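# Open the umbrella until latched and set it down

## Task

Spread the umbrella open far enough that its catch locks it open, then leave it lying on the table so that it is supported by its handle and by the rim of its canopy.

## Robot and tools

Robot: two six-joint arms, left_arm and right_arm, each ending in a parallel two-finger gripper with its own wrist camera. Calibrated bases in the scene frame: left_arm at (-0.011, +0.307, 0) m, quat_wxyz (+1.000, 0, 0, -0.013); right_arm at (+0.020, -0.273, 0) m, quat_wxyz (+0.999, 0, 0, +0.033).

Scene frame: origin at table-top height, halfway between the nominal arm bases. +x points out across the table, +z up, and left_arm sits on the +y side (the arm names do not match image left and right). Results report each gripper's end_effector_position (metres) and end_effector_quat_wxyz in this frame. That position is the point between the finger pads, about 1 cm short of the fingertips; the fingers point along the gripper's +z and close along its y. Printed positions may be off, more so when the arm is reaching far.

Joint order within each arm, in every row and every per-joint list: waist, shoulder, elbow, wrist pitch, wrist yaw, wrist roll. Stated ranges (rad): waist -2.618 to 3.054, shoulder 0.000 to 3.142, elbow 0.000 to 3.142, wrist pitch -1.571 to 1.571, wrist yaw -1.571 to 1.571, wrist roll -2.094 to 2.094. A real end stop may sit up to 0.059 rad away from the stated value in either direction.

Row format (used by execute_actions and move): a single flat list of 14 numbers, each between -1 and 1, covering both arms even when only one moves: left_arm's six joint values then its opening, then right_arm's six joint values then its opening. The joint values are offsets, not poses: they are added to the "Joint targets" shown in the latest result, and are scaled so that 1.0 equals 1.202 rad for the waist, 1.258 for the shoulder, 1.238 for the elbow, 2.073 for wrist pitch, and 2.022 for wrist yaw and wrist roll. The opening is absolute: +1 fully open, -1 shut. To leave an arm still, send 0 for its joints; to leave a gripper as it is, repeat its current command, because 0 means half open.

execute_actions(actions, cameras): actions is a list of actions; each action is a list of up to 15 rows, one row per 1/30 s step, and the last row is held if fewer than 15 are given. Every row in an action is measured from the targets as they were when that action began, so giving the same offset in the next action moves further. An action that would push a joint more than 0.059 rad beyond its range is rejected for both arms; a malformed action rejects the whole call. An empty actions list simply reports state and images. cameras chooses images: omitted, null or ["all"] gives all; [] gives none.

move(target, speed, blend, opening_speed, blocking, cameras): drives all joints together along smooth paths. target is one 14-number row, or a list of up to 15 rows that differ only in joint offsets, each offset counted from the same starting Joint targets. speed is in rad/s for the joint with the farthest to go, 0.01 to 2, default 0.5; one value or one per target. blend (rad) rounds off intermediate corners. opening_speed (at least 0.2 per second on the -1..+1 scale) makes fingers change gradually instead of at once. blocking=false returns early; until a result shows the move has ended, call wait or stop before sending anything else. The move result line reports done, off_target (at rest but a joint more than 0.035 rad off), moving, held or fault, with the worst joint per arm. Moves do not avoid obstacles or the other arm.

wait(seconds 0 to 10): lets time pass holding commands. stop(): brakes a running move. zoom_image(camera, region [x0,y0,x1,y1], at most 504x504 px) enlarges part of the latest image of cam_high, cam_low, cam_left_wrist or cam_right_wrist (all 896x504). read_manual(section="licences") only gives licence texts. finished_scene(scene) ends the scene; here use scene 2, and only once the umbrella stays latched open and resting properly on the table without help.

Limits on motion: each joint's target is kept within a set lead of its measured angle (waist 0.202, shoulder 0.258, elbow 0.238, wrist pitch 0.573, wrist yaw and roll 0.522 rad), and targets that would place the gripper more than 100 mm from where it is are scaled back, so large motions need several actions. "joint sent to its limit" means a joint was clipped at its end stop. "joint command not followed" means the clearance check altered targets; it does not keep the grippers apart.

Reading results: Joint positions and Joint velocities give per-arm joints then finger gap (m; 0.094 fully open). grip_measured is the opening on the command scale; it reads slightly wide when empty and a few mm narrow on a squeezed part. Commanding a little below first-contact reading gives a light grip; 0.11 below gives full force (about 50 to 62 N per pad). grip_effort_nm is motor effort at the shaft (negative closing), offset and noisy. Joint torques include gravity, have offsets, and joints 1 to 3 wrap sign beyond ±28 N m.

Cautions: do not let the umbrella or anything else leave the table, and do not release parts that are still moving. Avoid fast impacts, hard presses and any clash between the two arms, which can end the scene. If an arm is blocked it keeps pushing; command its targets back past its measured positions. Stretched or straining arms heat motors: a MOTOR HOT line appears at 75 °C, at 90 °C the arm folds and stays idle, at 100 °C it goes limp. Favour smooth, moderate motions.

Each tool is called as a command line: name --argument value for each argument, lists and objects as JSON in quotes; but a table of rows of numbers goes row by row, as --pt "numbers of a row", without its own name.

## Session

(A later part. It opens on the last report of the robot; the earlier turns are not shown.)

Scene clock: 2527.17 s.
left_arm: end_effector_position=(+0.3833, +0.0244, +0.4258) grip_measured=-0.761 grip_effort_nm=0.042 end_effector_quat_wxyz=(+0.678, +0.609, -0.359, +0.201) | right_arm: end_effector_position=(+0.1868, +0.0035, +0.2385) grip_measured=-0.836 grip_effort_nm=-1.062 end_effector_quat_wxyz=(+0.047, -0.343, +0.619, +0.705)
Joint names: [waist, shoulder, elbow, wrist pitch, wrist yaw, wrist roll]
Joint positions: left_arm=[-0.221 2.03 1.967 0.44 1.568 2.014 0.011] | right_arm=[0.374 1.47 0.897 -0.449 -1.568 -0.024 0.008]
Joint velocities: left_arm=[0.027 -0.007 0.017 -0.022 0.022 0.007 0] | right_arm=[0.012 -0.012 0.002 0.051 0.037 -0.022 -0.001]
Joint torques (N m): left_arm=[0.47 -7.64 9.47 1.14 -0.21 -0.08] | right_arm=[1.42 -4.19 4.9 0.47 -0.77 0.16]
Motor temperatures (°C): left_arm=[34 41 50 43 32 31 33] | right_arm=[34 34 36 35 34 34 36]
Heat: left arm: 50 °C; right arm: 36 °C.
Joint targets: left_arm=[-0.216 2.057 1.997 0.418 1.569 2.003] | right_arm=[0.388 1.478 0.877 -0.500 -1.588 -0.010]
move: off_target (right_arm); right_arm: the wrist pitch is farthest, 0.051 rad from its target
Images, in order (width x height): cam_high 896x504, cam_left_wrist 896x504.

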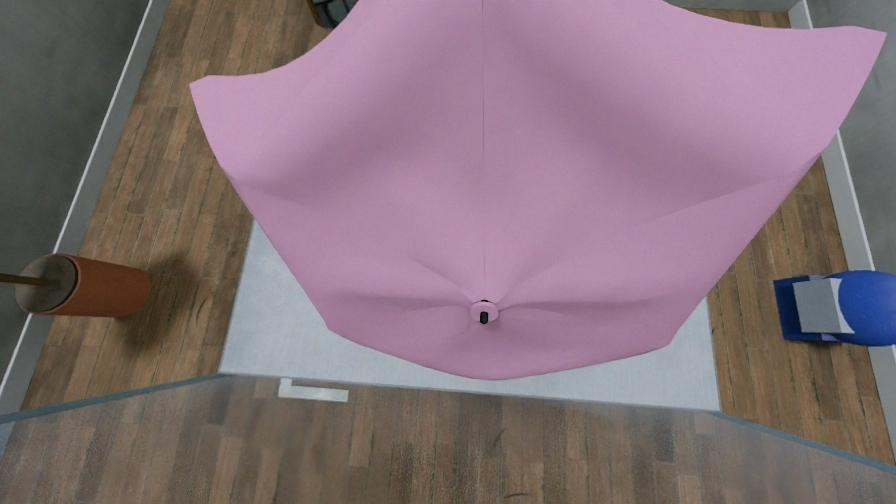

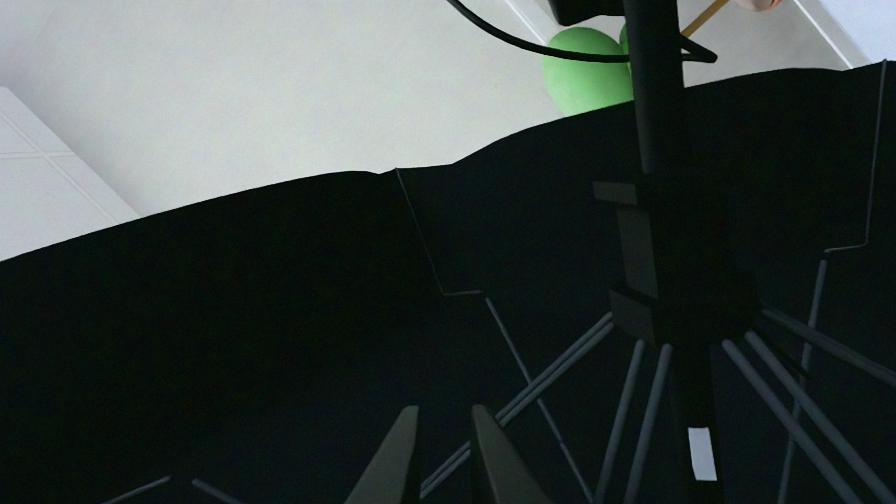

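wait --seconds 0 --cameras '["cam_low", "cam_right_wrist", "cam_left_wrist"]'

Scene clock: 2530.13 s.
left_arm: end_effector_position=(+0.3833, +0.0244, +0.4258) grip_measured=-0.761 grip_effort_nm=0.046 end_effector_quat_wxyz=(+0.678, +0.609, -0.359, +0.201) | right_arm: end_effector_position=(+0.1868, +0.0035, +0.2385) grip_measured=-0.836 grip_effort_nm=-1.062 end_effector_quat_wxyz=(+0.047, -0.343, +0.619, +0.705)
Joint names: [waist, shoulder, elbow, wrist pitch, wrist yaw, wrist roll]
Joint positions: left_arm=[-0.221 2.03 1.967 0.44 1.568 2.013 0.011] | right_arm=[0.374 1.47 0.897 -0.449 -1.568 -0.024 0.008]
Joint velocities: left_arm=[-0.002 0.007 -0.002 0.022 -0.066 0.007 0] | right_arm=[0.027 -0.022 -0.002 0.022 0.022 0.007 -0.001]
Joint torques (N m): left_arm=[0.49 -7.65 9.44 1.15 -0.22 -0.07] | right_arm=[1.35 -4.19 4.89 0.49 -0.76 0.16]
Motor temperatures (°C): left_arm=[34 41 50 43 32 31 33] | right_arm=[34 34 36 35 34 34 37]
Heat: left arm: 50 °C; right arm: 37 °C.
Joint targets: left_arm=[-0.216 2.057 1.997 0.418 1.569 2.003] | right_arm=[0.388 1.478 0.877 -0.500 -1.588 -0.010]
Tool commands: left_gripper/opening=-0.76 right_gripper/opening=-0.95
Images, in order (width x height): cam_low 896x504, cam_left_wrist 896x504, cam_right_wrist 896x504.

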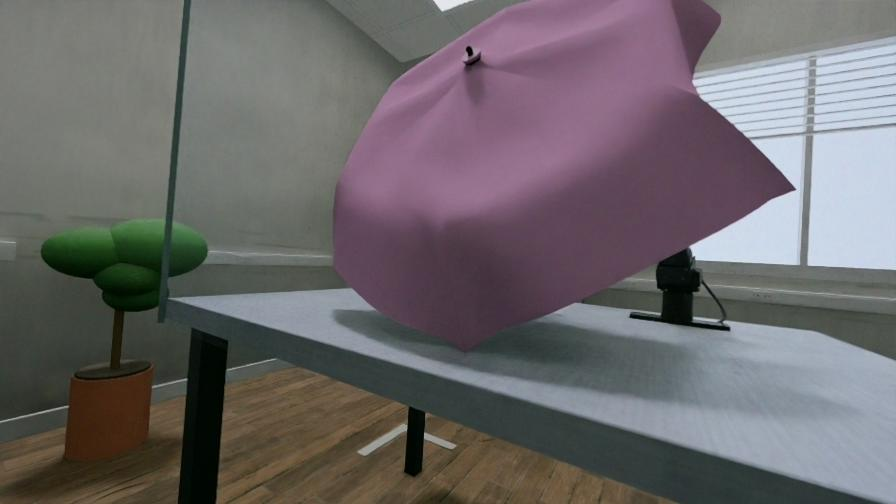

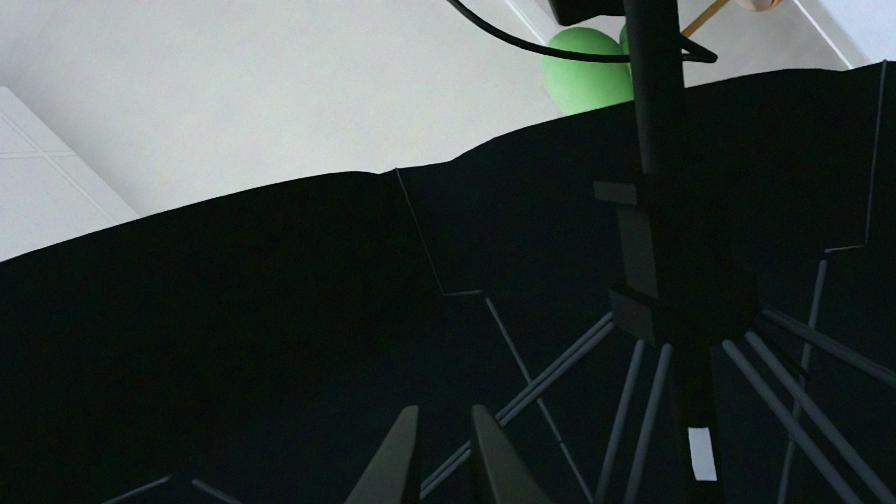

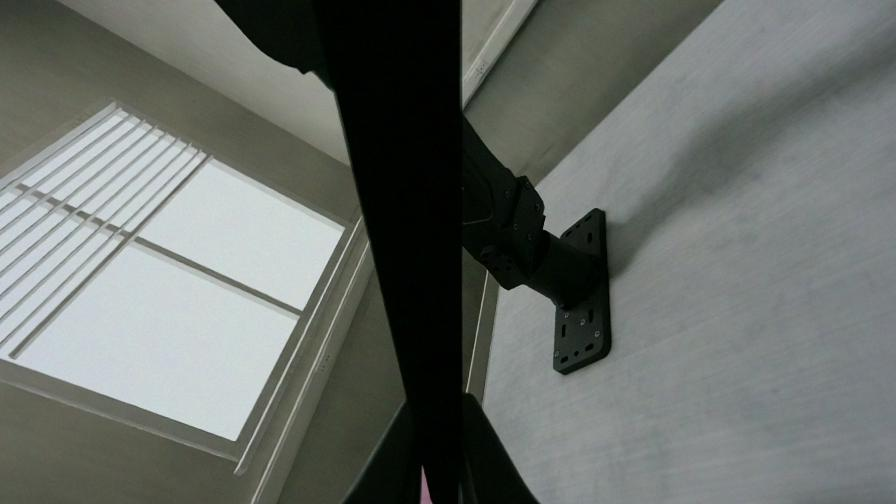

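move --target '[0.0715,-0.2337,-0.3417,0.0453,0,-0.0064,-0.76, 0,0,0,0,0,0,-0.95]' --speed 0.4 --cameras '["cam_left_wrist", "cam_right_wrist"]'

Scene clock: 2570.40 s.
left_arm: end_effector_position=(+0.3514, +0.0680, +0.4111) grip_measured=-0.761 grip_effort_nm=0.051 end_effector_quat_wxyz=(+0.676, +0.634, -0.312, +0.208) | right_arm: end_effector_position=(+0.1847, +0.0050, +0.2370) grip_measured=-0.836 grip_effort_nm=-1.057 end_effector_quat_wxyz=(+0.043, -0.343, +0.622, +0.703)
Joint names: [waist, shoulder, elbow, wrist pitch, wrist yaw, wrist roll]
Joint positions: left_arm=[-0.136 1.788 1.596 0.517 1.568 2.002 0.011] | right_arm=[0.382 1.47 0.897 -0.458 -1.56 -0.024 0.008]
Joint velocities: left_arm=[0.002 -0.002 -0.017 -0.066 -0.037 -0.007 0] | right_arm=[0.022 -0.012 -0.007 0.037 -0.022 0.007 -0.001]
Joint torques (N m): left_arm=[0.51 -9.69 5.46 1.36 -0.19 -0.09] | right_arm=[0.55 -4.15 4.93 0.55 -0.85 0.15]
Motor temperatures (°C): left_arm=[34 41 49 41 32 31 32] | right_arm=[34 34 36 35 34 34 37]
Heat: left arm: 49 °C; right arm: 37 °C.
Joint targets: left_arm=[-0.130 1.763 1.574 0.512 1.569 1.990] | right_arm=[0.388 1.478 0.877 -0.500 -1.588 -0.010]
move: off_target (right_arm); right_arm: the wrist pitch is farthest, 0.042 rad from its target
Images, in order (width x height): cam_left_wrist 896x504, cam_right_wrist 896x504.

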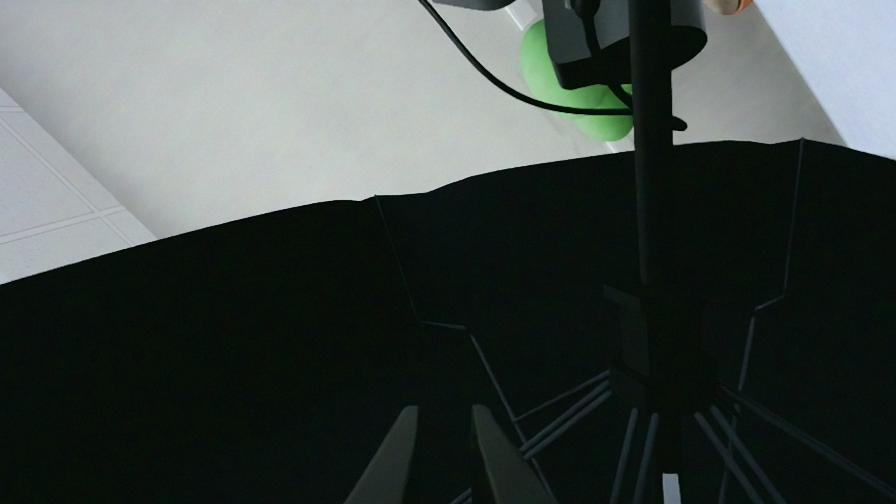

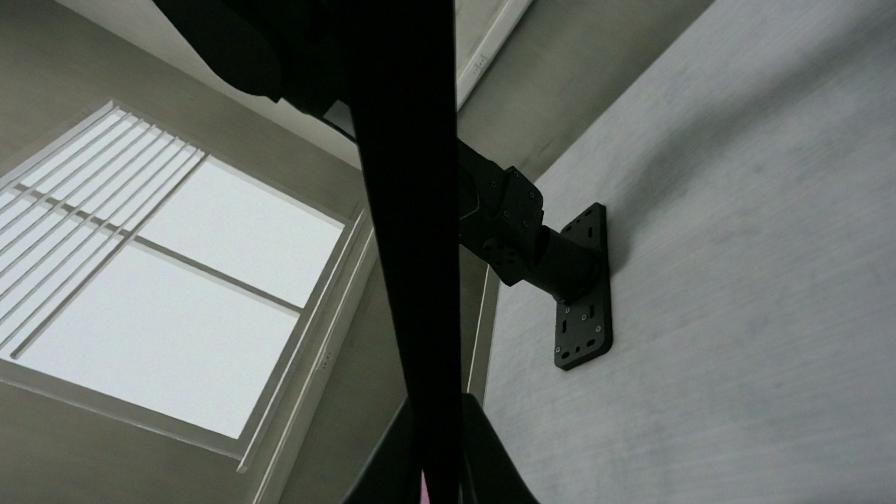

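execute_actions --actions '[]'

Scene clock: 2585.83 s.
left_arm: end_effector_position=(+0.3514, +0.0680, +0.4112) grip_measured=-0.761 grip_effort_nm=0.046 end_effector_quat_wxyz=(+0.676, +0.634, -0.312, +0.208) | right_arm: end_effector_position=(+0.1847, +0.0050, +0.2370) grip_measured=-0.836 grip_effort_nm=-1.062 end_effector_quat_wxyz=(+0.043, -0.343, +0.622, +0.703)
Joint names: [waist, shoulder, elbow, wrist pitch, wrist yaw, wrist roll]
Joint positions: left_arm=[-0.136 1.788 1.596 0.518 1.568 2.001 0.011] | right_arm=[0.382 1.47 0.897 -0.458 -1.56 -0.024 0.008]
Joint velocities: left_arm=[-0.007 -0.007 -0.017 -0.037 -0.066 -0.066 -0.001] | right_arm=[0.002 -0.002 -0.007 -0.007 -0.007 -0.051 0]
Joint torques (N m): left_arm=[0.53 -9.69 5.48 1.35 -0.18 -0.08] | right_arm=[0.55 -4.15 4.86 0.54 -0.86 0.15]
Motor temperatures (°C): left_arm=[34 41 48 41 32 31 32] | right_arm=[34 33 36 34 35 34 37]
Heat: left arm: 48 °C; right arm: 37 °C.
Joint targets: left_arm=[-0.130 1.763 1.574 0.512 1.569 1.990] | right_arm=[0.388 1.478 0.877 -0.500 -1.588 -0.010]
Tool commands: left_gripper/opening=-0.76 right_gripper/opening=-0.95

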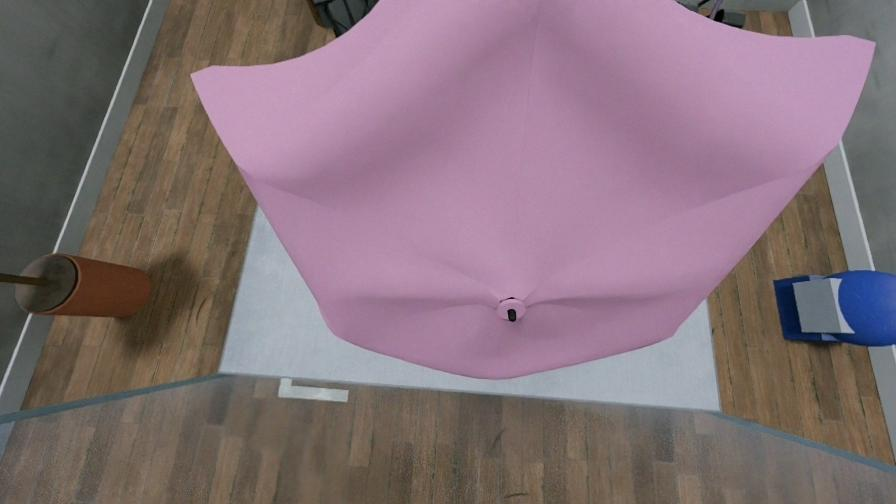

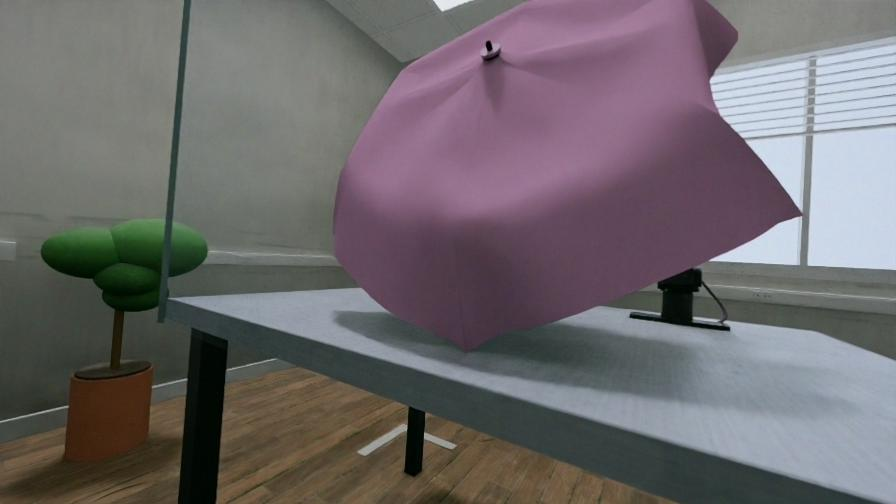

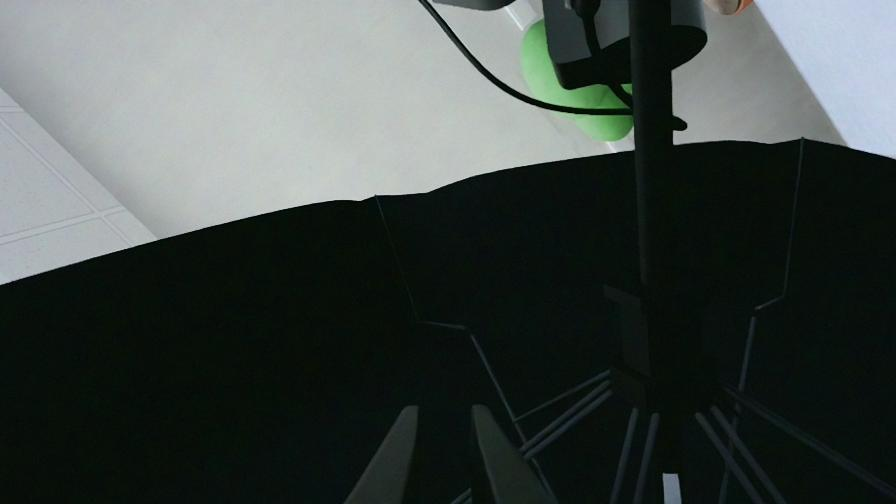

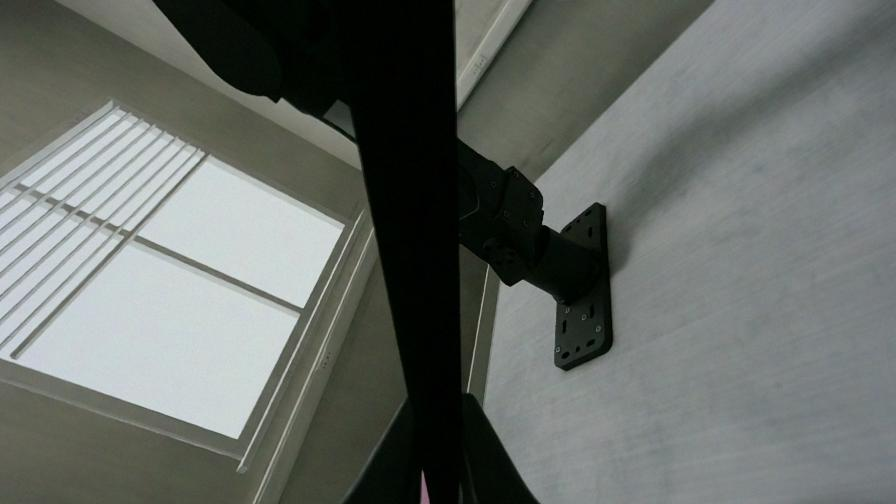

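move --target '[0, -0.0064, -0.1672, 0.0304, 0, 0.0074, -0.76, -0.0483, -0.0302, 0.0913, 0.0844, 0, 0, -0.95]' --speed 0.2 --cameras '["cam_left_wrist", "cam_right_wrist", "cam_low"]'

Scene clock: 2594.20 s.
left_arm: end_effector_position=(+0.3494, +0.0683, +0.3507) grip_measured=-0.761 grip_effort_nm=0.046 end_effector_quat_wxyz=(+0.689, +0.654, -0.268, +0.162) | right_arm: end_effector_position=(+0.2076, +0.0008, +0.2528) grip_measured=-0.836 grip_effort_nm=-1.072 end_effector_quat_wxyz=(+0.084, -0.349, +0.618, +0.699)
Joint names: [waist, shoulder, elbow, wrist pitch, wrist yaw, wrist roll]
Joint positions: left_arm=[-0.136 1.781 1.385 0.582 1.568 2.005 0.011] | right_arm=[0.334 1.47 0.943 -0.387 -1.56 0.023 0.008]
Joint velocities: left_arm=[-0.012 -0.007 0.027 0.037 0.007 -0.066 0] | right_arm=[0.007 -0.007 0.002 0.007 -0.081 0.022 0]
Joint torques (N m): left_arm=[0.54 -9.78 5.74 1.41 -0.1 0.06] | right_arm=[-0.38 -7.27 10.95 1.6 -0.81 -0.29]
Motor temperatures (°C): left_arm=[34 41 48 41 32 31 32] | right_arm=[34 34 36 34 35 34 37]
Heat: left arm: 48 °C; right arm: 37 °C.
Joint targets: left_arm=[-0.130 1.755 1.367 0.575 1.569 2.005] | right_arm=[0.330 1.440 0.990 -0.325 -1.588 -0.010]
move: off_target (right_arm); right_arm: the wrist pitch is farthest, 0.062 rad from its target
Images, in order (width x height): cam_low 896x504, cam_left_wrist 896x504, cam_right_wrist 896x504.

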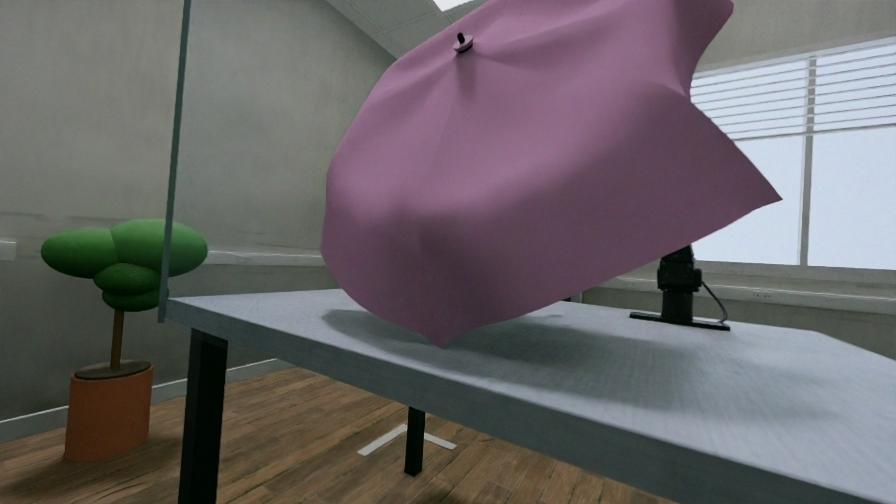

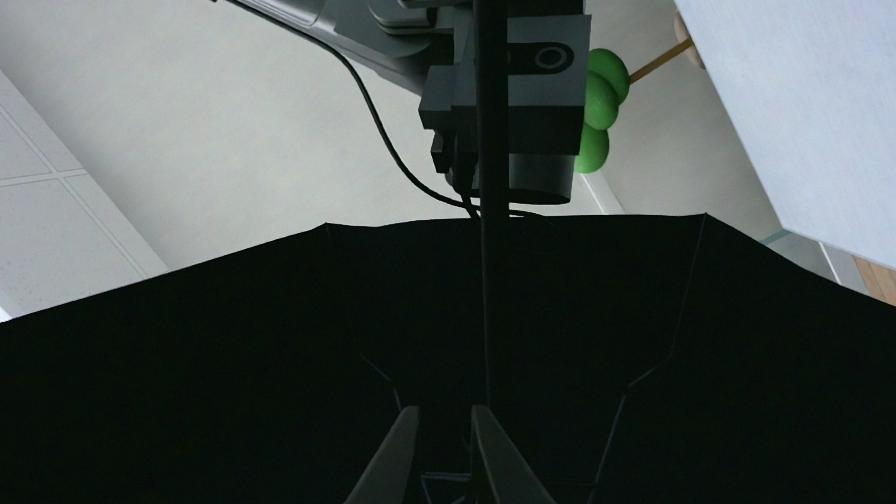

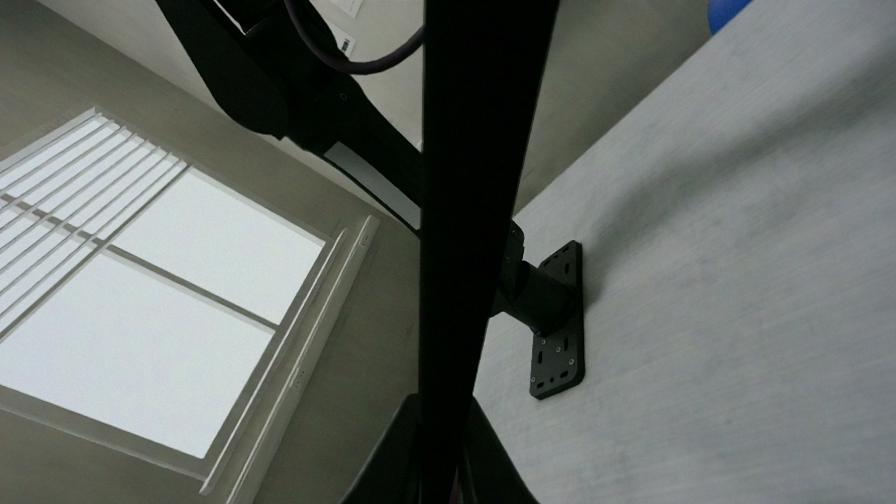

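zoom_image --camera "cam_left_wrist" --region '[380, 0, 600, 220]'

zoom_image --camera "cam_left_wrist" --region '[340, 204, 640, 504]'

Scaled by 2.291 from the camera's 896x504 image, which has a finer 1280x720 frame.

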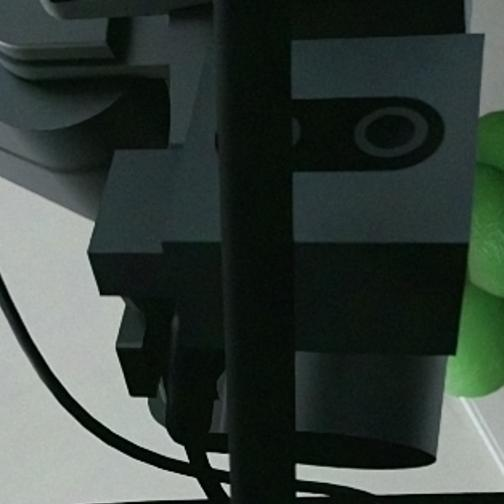

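Scaled by 1.680 from the camera's 896x504 image, which has a finer 1280x720 frame.

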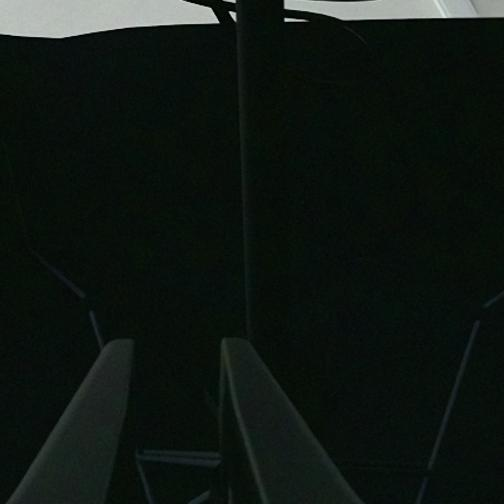

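wait --seconds 0.1 --cameras '["cam_high", "cam_left_wrist"]'

Scene clock: 2617.37 s.
left_arm: end_effector_position=(+0.3494, +0.0683, +0.3508) grip_measured=-0.761 grip_effort_nm=0.042 end_effector_quat_wxyz=(+0.688, +0.654, -0.269, +0.162) | right_arm: end_effector_position=(+0.2077, +0.0008, +0.2528) grip_measured=-0.836 grip_effort_nm=-1.057 end_effector_quat_wxyz=(+0.084, -0.349, +0.618, +0.699)
Joint names: [waist, shoulder, elbow, wrist pitch, wrist yaw, wrist roll]
Joint positions: left_arm=[-0.136 1.781 1.385 0.583 1.568 2.005 0.011] | right_arm=[0.334 1.47 0.943 -0.387 -1.56 0.023 0.008]
Joint velocities: left_arm=[-0.027 0.002 0.002 -0.022 -0.037 -0.037 0] | right_arm=[0.002 0.002 0.007 0.051 0.007 0.037 0.001]
Joint torques (N m): left_arm=[0.53 -9.77 5.71 1.41 -0.1 0.04] | right_arm=[-0.42 -7.24 10.95 1.59 -0.81 -0.31]
Motor temperatures (°C): left_arm=[34 41 47 40 32 31 32] | right_arm=[34 34 37 37 35 34 37]
Heat: left arm: 47 °C; right arm: 37 °C.
Joint targets: left_arm=[-0.130 1.755 1.367 0.575 1.569 2.005] | right_arm=[0.330 1.440 0.990 -0.325 -1.588 -0.010]
Tool commands: left_gripper/opening=-0.76 right_gripper/opening=-0.95
wait: 0.10 s; at rest from the start
Images, in order (width x height): cam_high 896x504, cam_left_wrist 896x504.

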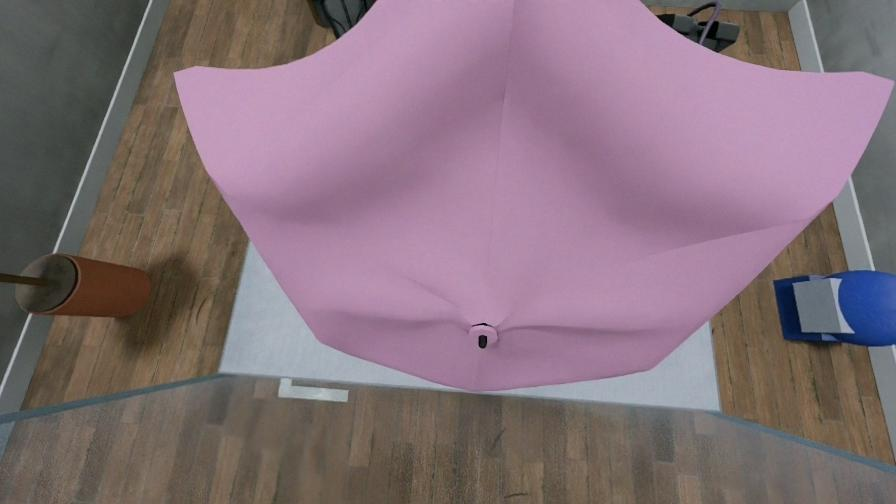

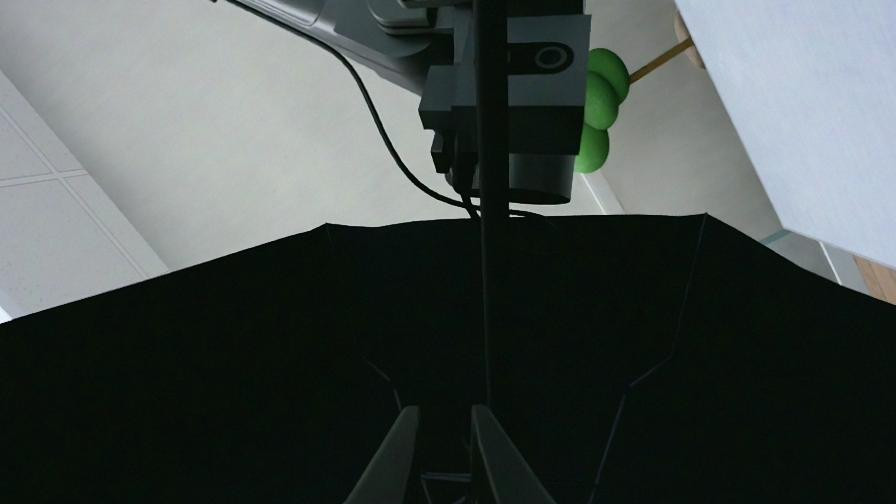

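move --target '[-0.0982, 0.1328, 0.1672, 0.0072, 0, -0.0336, -0.66, 0, 0, 0, 0, 0, 0, -0.95]' --speed 0.25 --cameras '["cam_left_wrist"]'

zoom_image --camera "cam_left_wrist" --region '[340, 204, 640, 504]'

Scene clock: 2661.40 s.
left_arm: end_effector_position=(+0.3512, +0.0223, +0.3560) grip_measured=-0.661 grip_effort_nm=0.061 end_effector_quat_wxyz=(+0.696, +0.638, -0.303, +0.124) | right_arm: end_effector_position=(+0.2077, +0.0008, +0.2528) grip_measured=-0.836 grip_effort_nm=-1.067 end_effector_quat_wxyz=(+0.084, -0.349, +0.618, +0.699)
Joint names: [waist, shoulder, elbow, wrist pitch, wrist yaw, wrist roll]
Joint positions: left_arm=[-0.244 1.9 1.544 0.597 1.568 1.95 0.016] | right_arm=[0.334 1.47 0.943 -0.387 -1.56 0.023 0.008]
Joint velocities: left_arm=[-0.002 -0.002 0.002 0.022 -0.022 0.051 0] | right_arm=[0.017 -0.007 -0.002 -0.051 -0.007 0.007 0]
Joint torques (N m): left_arm=[-0.25 -7.15 9.59 1.4 -0.13 -0.1] | right_arm=[-0.38 -7.28 10.88 1.59 -0.81 -0.31]
Motor temperatures (°C): left_arm=[34 41 47 40 32 31 32] | right_arm=[34 35 38 38 35 34 37]
Heat: left arm: 47 °C; right arm: 38 °C.
Joint targets: left_arm=[-0.248 1.922 1.574 0.590 1.569 1.937] | right_arm=[0.330 1.440 0.990 -0.325 -1.588 -0.010]
move: off_target (right_arm); right_arm: the wrist pitch is farthest, 0.062 rad from its target
Images, in order (width x height): cam_left_wrist 896x504.

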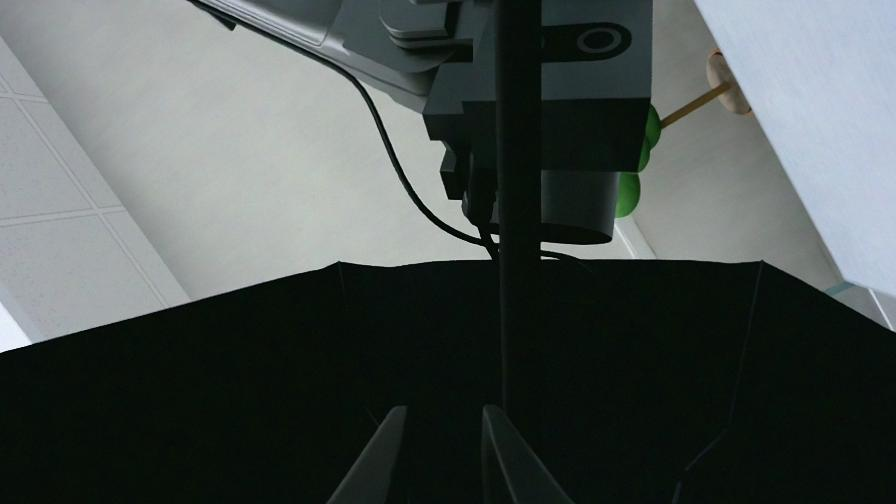

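Scaled by 1.680 from the camera's 896x504 image, which has a finer 1280x720 frame.

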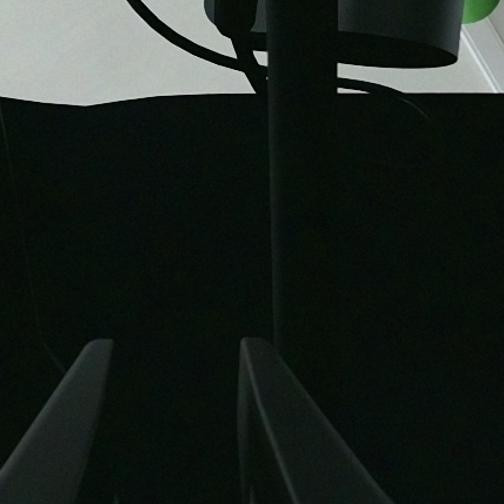

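move --target '[0.003, 0.0294, -0.004, 0, 0, -0.0064, -0.66, 0, 0, 0, 0, 0, 0, -0.95]' --speed 0.2 --cameras '["cam_left_wrist"]'

zoom_image --camera "cam_left_wrist" --region '[340, 204, 640, 504]'

Scene clock: 2668.67 s.
left_arm: end_effector_position=(+0.3595, +0.0200, +0.3415) grip_measured=-0.661 grip_effort_nm=0.071 end_effector_quat_wxyz=(+0.699, +0.645, -0.289, +0.108) | right_arm: end_effector_position=(+0.2077, +0.0008, +0.2528) grip_measured=-0.836 grip_effort_nm=-1.062 end_effector_quat_wxyz=(+0.084, -0.349, +0.618, +0.699)
Joint names: [waist, shoulder, elbow, wrist pitch, wrist yaw, wrist roll]
Joint positions: left_arm=[-0.244 1.938 1.546 0.6 1.568 1.937 0.016] | right_arm=[0.334 1.47 0.943 -0.387 -1.56 0.024 0.008]
Joint velocities: left_arm=[-0.007 -0.007 -0.027 -0.007 -0.022 -0.037 0] | right_arm=[0.002 -0.012 0.002 0.007 0.022 -0.007 0.001]
Joint torques (N m): left_arm=[0.03 -7.45 8.92 1.39 -0.11 -0.1] | right_arm=[-0.42 -7.25 10.92 1.58 -0.81 -0.32]
Motor temperatures (°C): left_arm=[34 41 48 40 32 31 32] | right_arm=[34 35 38 38 35 34 37]
Heat: left arm: 48 °C; right arm: 38 °C.
Joint targets: left_arm=[-0.244 1.959 1.569 0.590 1.569 1.924] | right_arm=[0.330 1.440 0.990 -0.325 -1.588 -0.010]
move: off_target (right_arm); right_arm: the wrist pitch is farthest, 0.062 rad from its target
Images, in order (width x height): cam_left_wrist 896x504.

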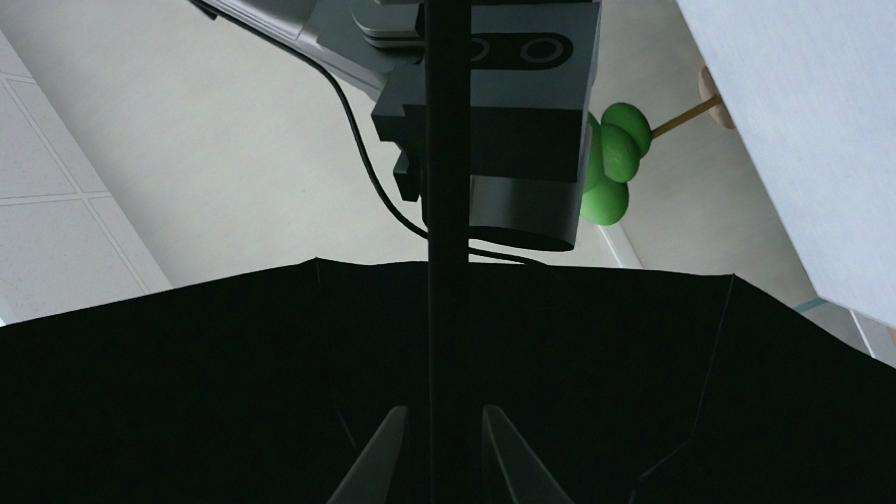

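Scaled by 1.680 from the camera's 896x504 image, which has a finer 1280x720 frame.

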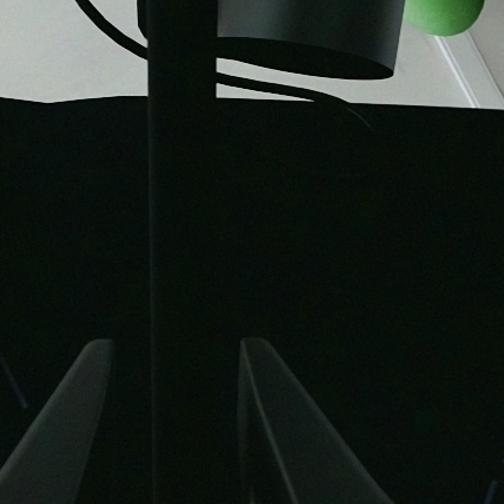

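move --target '[-0.1082, 0.0731, 0.105, -0.0203, 0, 0.0074, -0.66, 0, 0, 0, 0, 0, 0, -0.95]' --speed 0.15 --cameras '["cam_left_wrist", "cam_high", "cam_right_wrist"]'

zoom_image --camera "cam_left_wrist" --region '[340, 204, 640, 504]'

Scene clock: 2675.63 s.
left_arm: end_effector_position=(+0.3406, -0.0335, +0.3416) grip_measured=-0.661 grip_effort_nm=0.066 end_effector_quat_wxyz=(+0.704, +0.624, -0.333, +0.067) | right_arm: end_effector_position=(+0.2077, +0.0008, +0.2529) grip_measured=-0.836 grip_effort_nm=-1.062 end_effector_quat_wxyz=(+0.084, -0.349, +0.618, +0.699)
Joint names: [waist, shoulder, elbow, wrist pitch, wrist yaw, wrist roll]
Joint positions: left_arm=[-0.372 2.026 1.67 0.574 1.568 1.939 0.016] | right_arm=[0.334 1.47 0.943 -0.386 -1.56 0.024 0.008]
Joint velocities: left_arm=[-0.007 0.002 0.012 0.066 -0.007 0.007 0.001] | right_arm=[0.007 -0.022 0.007 -0.051 0.037 -0.066 0]
Joint torques (N m): left_arm=[-0.13 -7.88 9.57 1.21 -0.12 0.05] | right_arm=[-0.39 -7.24 10.93 1.58 -0.8 -0.3]
Motor temperatures (°C): left_arm=[34 41 48 40 32 31 32] | right_arm=[34 35 38 38 35 34 37]
Heat: left arm: 48 °C; right arm: 38 °C.
Joint targets: left_arm=[-0.374 2.051 1.699 0.548 1.569 1.939] | right_arm=[0.330 1.440 0.990 -0.325 -1.588 -0.010]
move: off_target (right_arm); right_arm: the wrist pitch is farthest, 0.061 rad from its target
Images, in order (width x height): cam_high 896x504, cam_left_wrist 896x504, cam_right_wrist 896x504.

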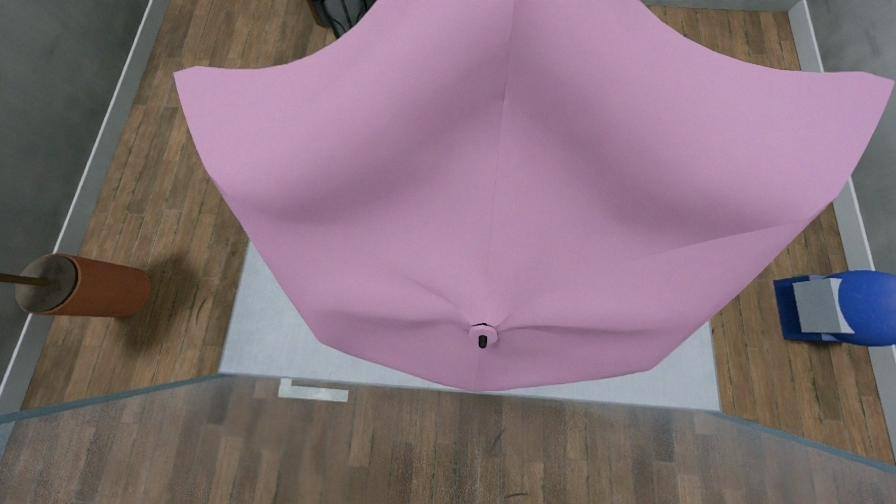

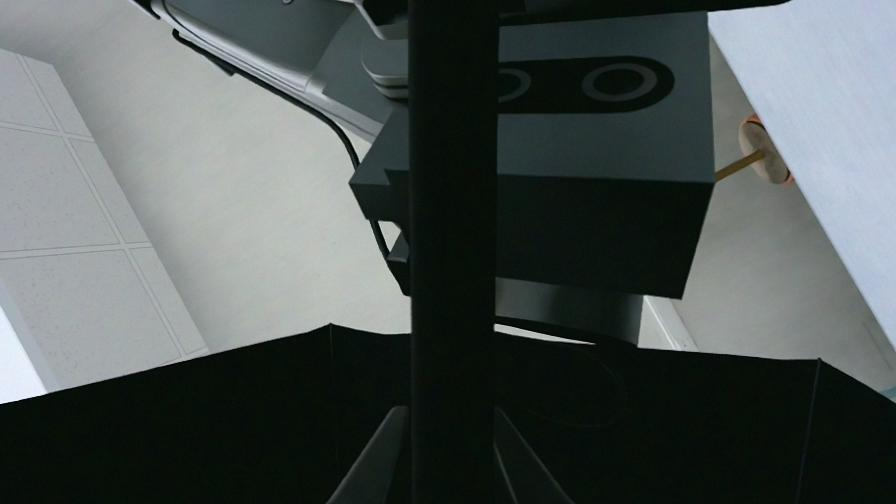

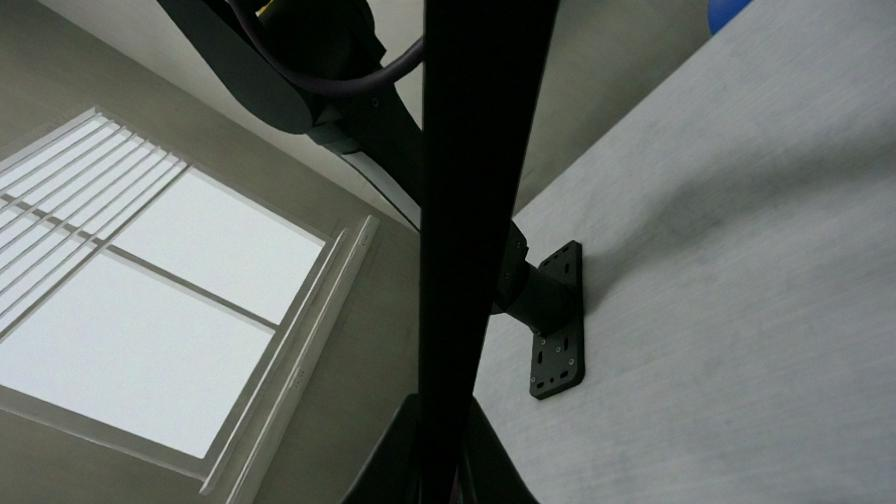

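Scaled by 1.680 from the camera's 896x504 image, which has a finer 1280x720 frame.

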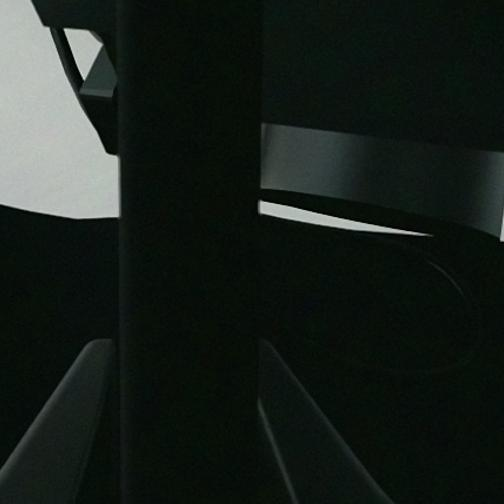

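move --target '[0.0108, 0.0652, 0.1389, -0.0391, 0, -0.004, -0.7, 0, 0, 0, 0, 0, 0, -0.95]' --speed 0.12 --cameras '["cam_left_wrist"]'

zoom_image --camera "cam_left_wrist" --region '[340, 204, 640, 504]'

Scene clock: 2694.93 s.
left_arm: end_effector_position=(+0.3590, -0.0413, +0.3543) grip_measured=-0.699 grip_effort_nm=-0.085 end_effector_quat_wxyz=(+0.704, +0.623, -0.334, +0.069) | right_arm: end_effector_position=(+0.2100, -0.0001, +0.2533) grip_measured=-0.836 grip_effort_nm=-1.067 end_effector_quat_wxyz=(+0.090, -0.350, +0.618, +0.698)
Joint names: [waist, shoulder, elbow, wrist pitch, wrist yaw, wrist roll]
Joint positions: left_arm=[-0.372 2.106 1.838 0.49 1.568 1.939 0.014] | right_arm=[0.328 1.47 0.943 -0.375 -1.56 0.025 0.008]
Joint velocities: left_arm=[-0.012 0.007 0.007 -0.007 -0.007 -0.095 0] | right_arm=[-0.007 0.002 0.002 -0.022 -0.051 -0.037 0]
Joint torques (N m): left_arm=[0.98 -8.31 9.94 1.22 -0.13 -0.04] | right_arm=[0.17 -7.3 10.97 1.48 -0.83 -0.33]
Motor temperatures (°C): left_arm=[34 41 49 40 32 31 31] | right_arm=[34 35 38 39 35 34 37]
Heat: left arm: 49 °C; right arm: 39 °C.
Joint targets: left_arm=[-0.361 2.133 1.871 0.467 1.569 1.931] | right_arm=[0.330 1.440 0.990 -0.325 -1.588 -0.010]
move: off_target (right_arm); right_arm: the wrist pitch is farthest, 0.050 rad from its target
Images, in order (width x height): cam_left_wrist 896x504.

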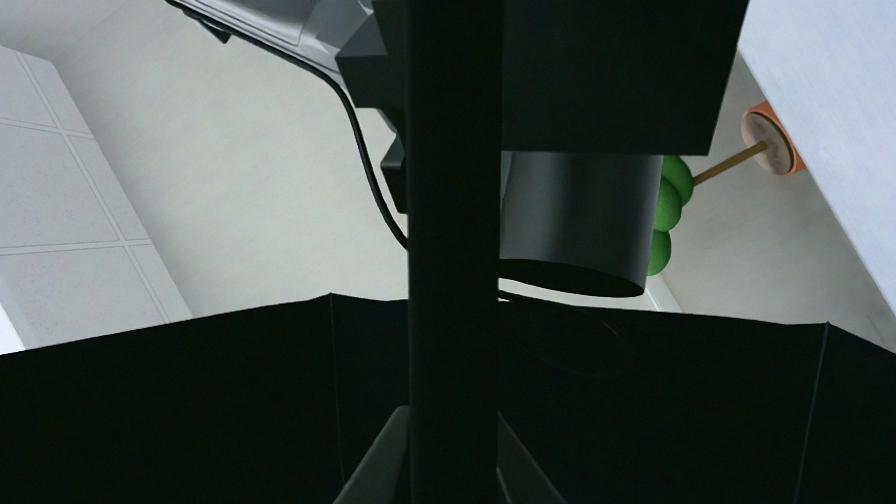

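Scaled by 1.680 from the camera's 896x504 image, which has a finer 1280x720 frame.

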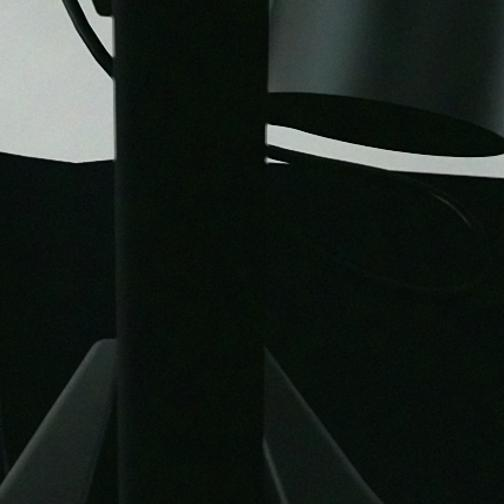

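move --target '[0.0258, 0.0437, 0.1292, -0.0232, 0, 0, -0.7, 0.0166, 0.0045, -0.021, -0.0241, 0, 0, -0.95]' --speed 0.1 --cameras '["cam_left_wrist", "cam_high"]'

zoom_image --camera "cam_left_wrist" --region '[340, 204, 640, 504]'

Scene clock: 2705.07 s.
left_arm: end_effector_position=(+0.3749, -0.0410, +0.3696) grip_measured=-0.699 grip_effort_nm=-0.081 end_effector_quat_wxyz=(+0.703, +0.622, -0.336, +0.081) | right_arm: end_effector_position=(+0.2106, +0.0002, +0.2534) grip_measured=-0.836 grip_effort_nm=-1.062 end_effector_quat_wxyz=(+0.094, -0.353, +0.617, +0.697)
Joint names: [waist, shoulder, elbow, wrist pitch, wrist yaw, wrist roll]
Joint positions: left_arm=[-0.359 2.164 1.983 0.422 1.568 1.939 0.014] | right_arm=[0.328 1.47 0.943 -0.366 -1.558 0.025 0.008]
Joint velocities: left_arm=[-0.002 -0.022 0.007 -0.007 -0.095 0.007 0] | right_arm=[0.002 -0.017 0.007 0.022 -0.037 0.066 0]
Joint torques (N m): left_arm=[2.55 -8.91 11.14 1.44 -0.13 -0.04] | right_arm=[2.19 -6.8 8.55 0.95 -0.82 -0.32]
Motor temperatures (°C): left_arm=[34 41 49 40 32 31 31] | right_arm=[34 35 39 39 35 34 37]
Heat: left arm: 49 °C; right arm: 39 °C.
Joint targets: left_arm=[-0.330 2.188 2.031 0.419 1.569 1.931] | right_arm=[0.350 1.446 0.964 -0.375 -1.588 -0.010]
move: off_target (left_arm); left_arm: the elbow is farthest, 0.047 rad from its target
Images, in order (width x height): cam_high 896x504, cam_left_wrist 896x504.

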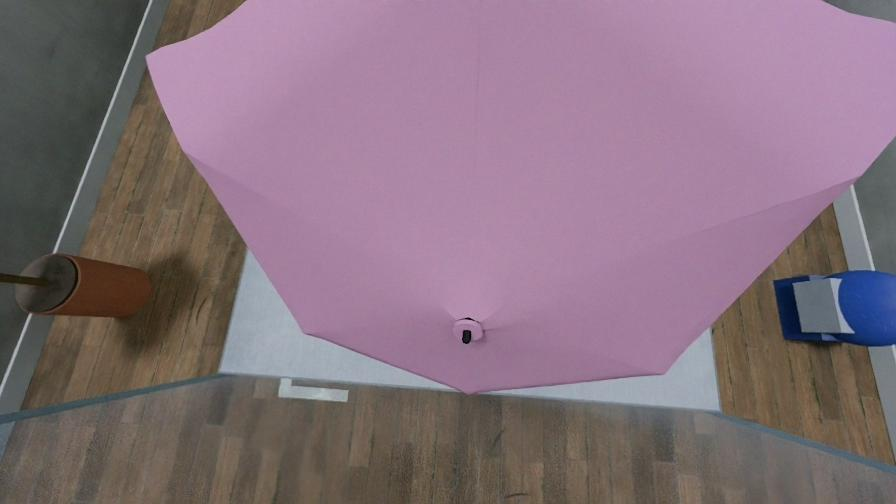

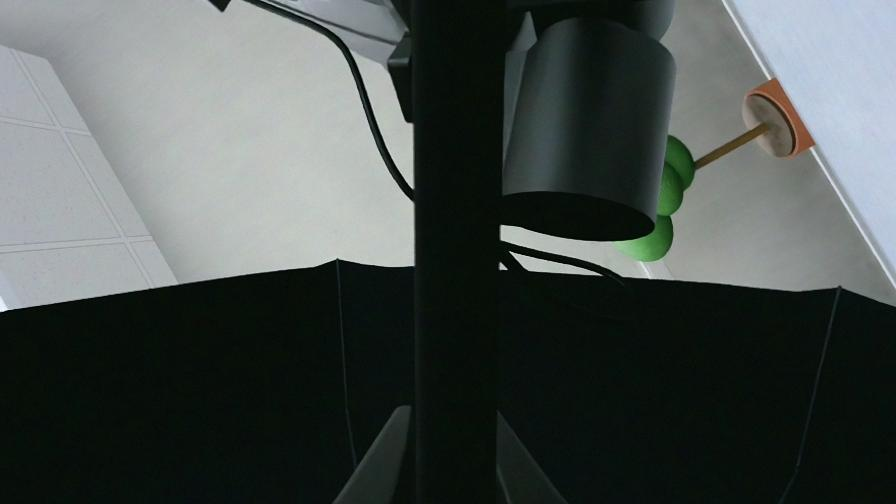

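Scaled by 1.680 from the camera's 896x504 image, which has a finer 1280x720 frame.

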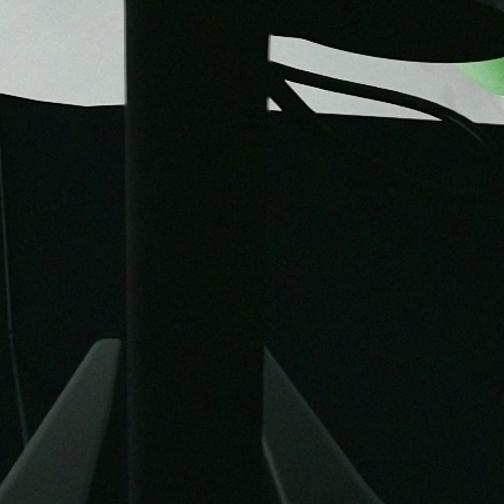

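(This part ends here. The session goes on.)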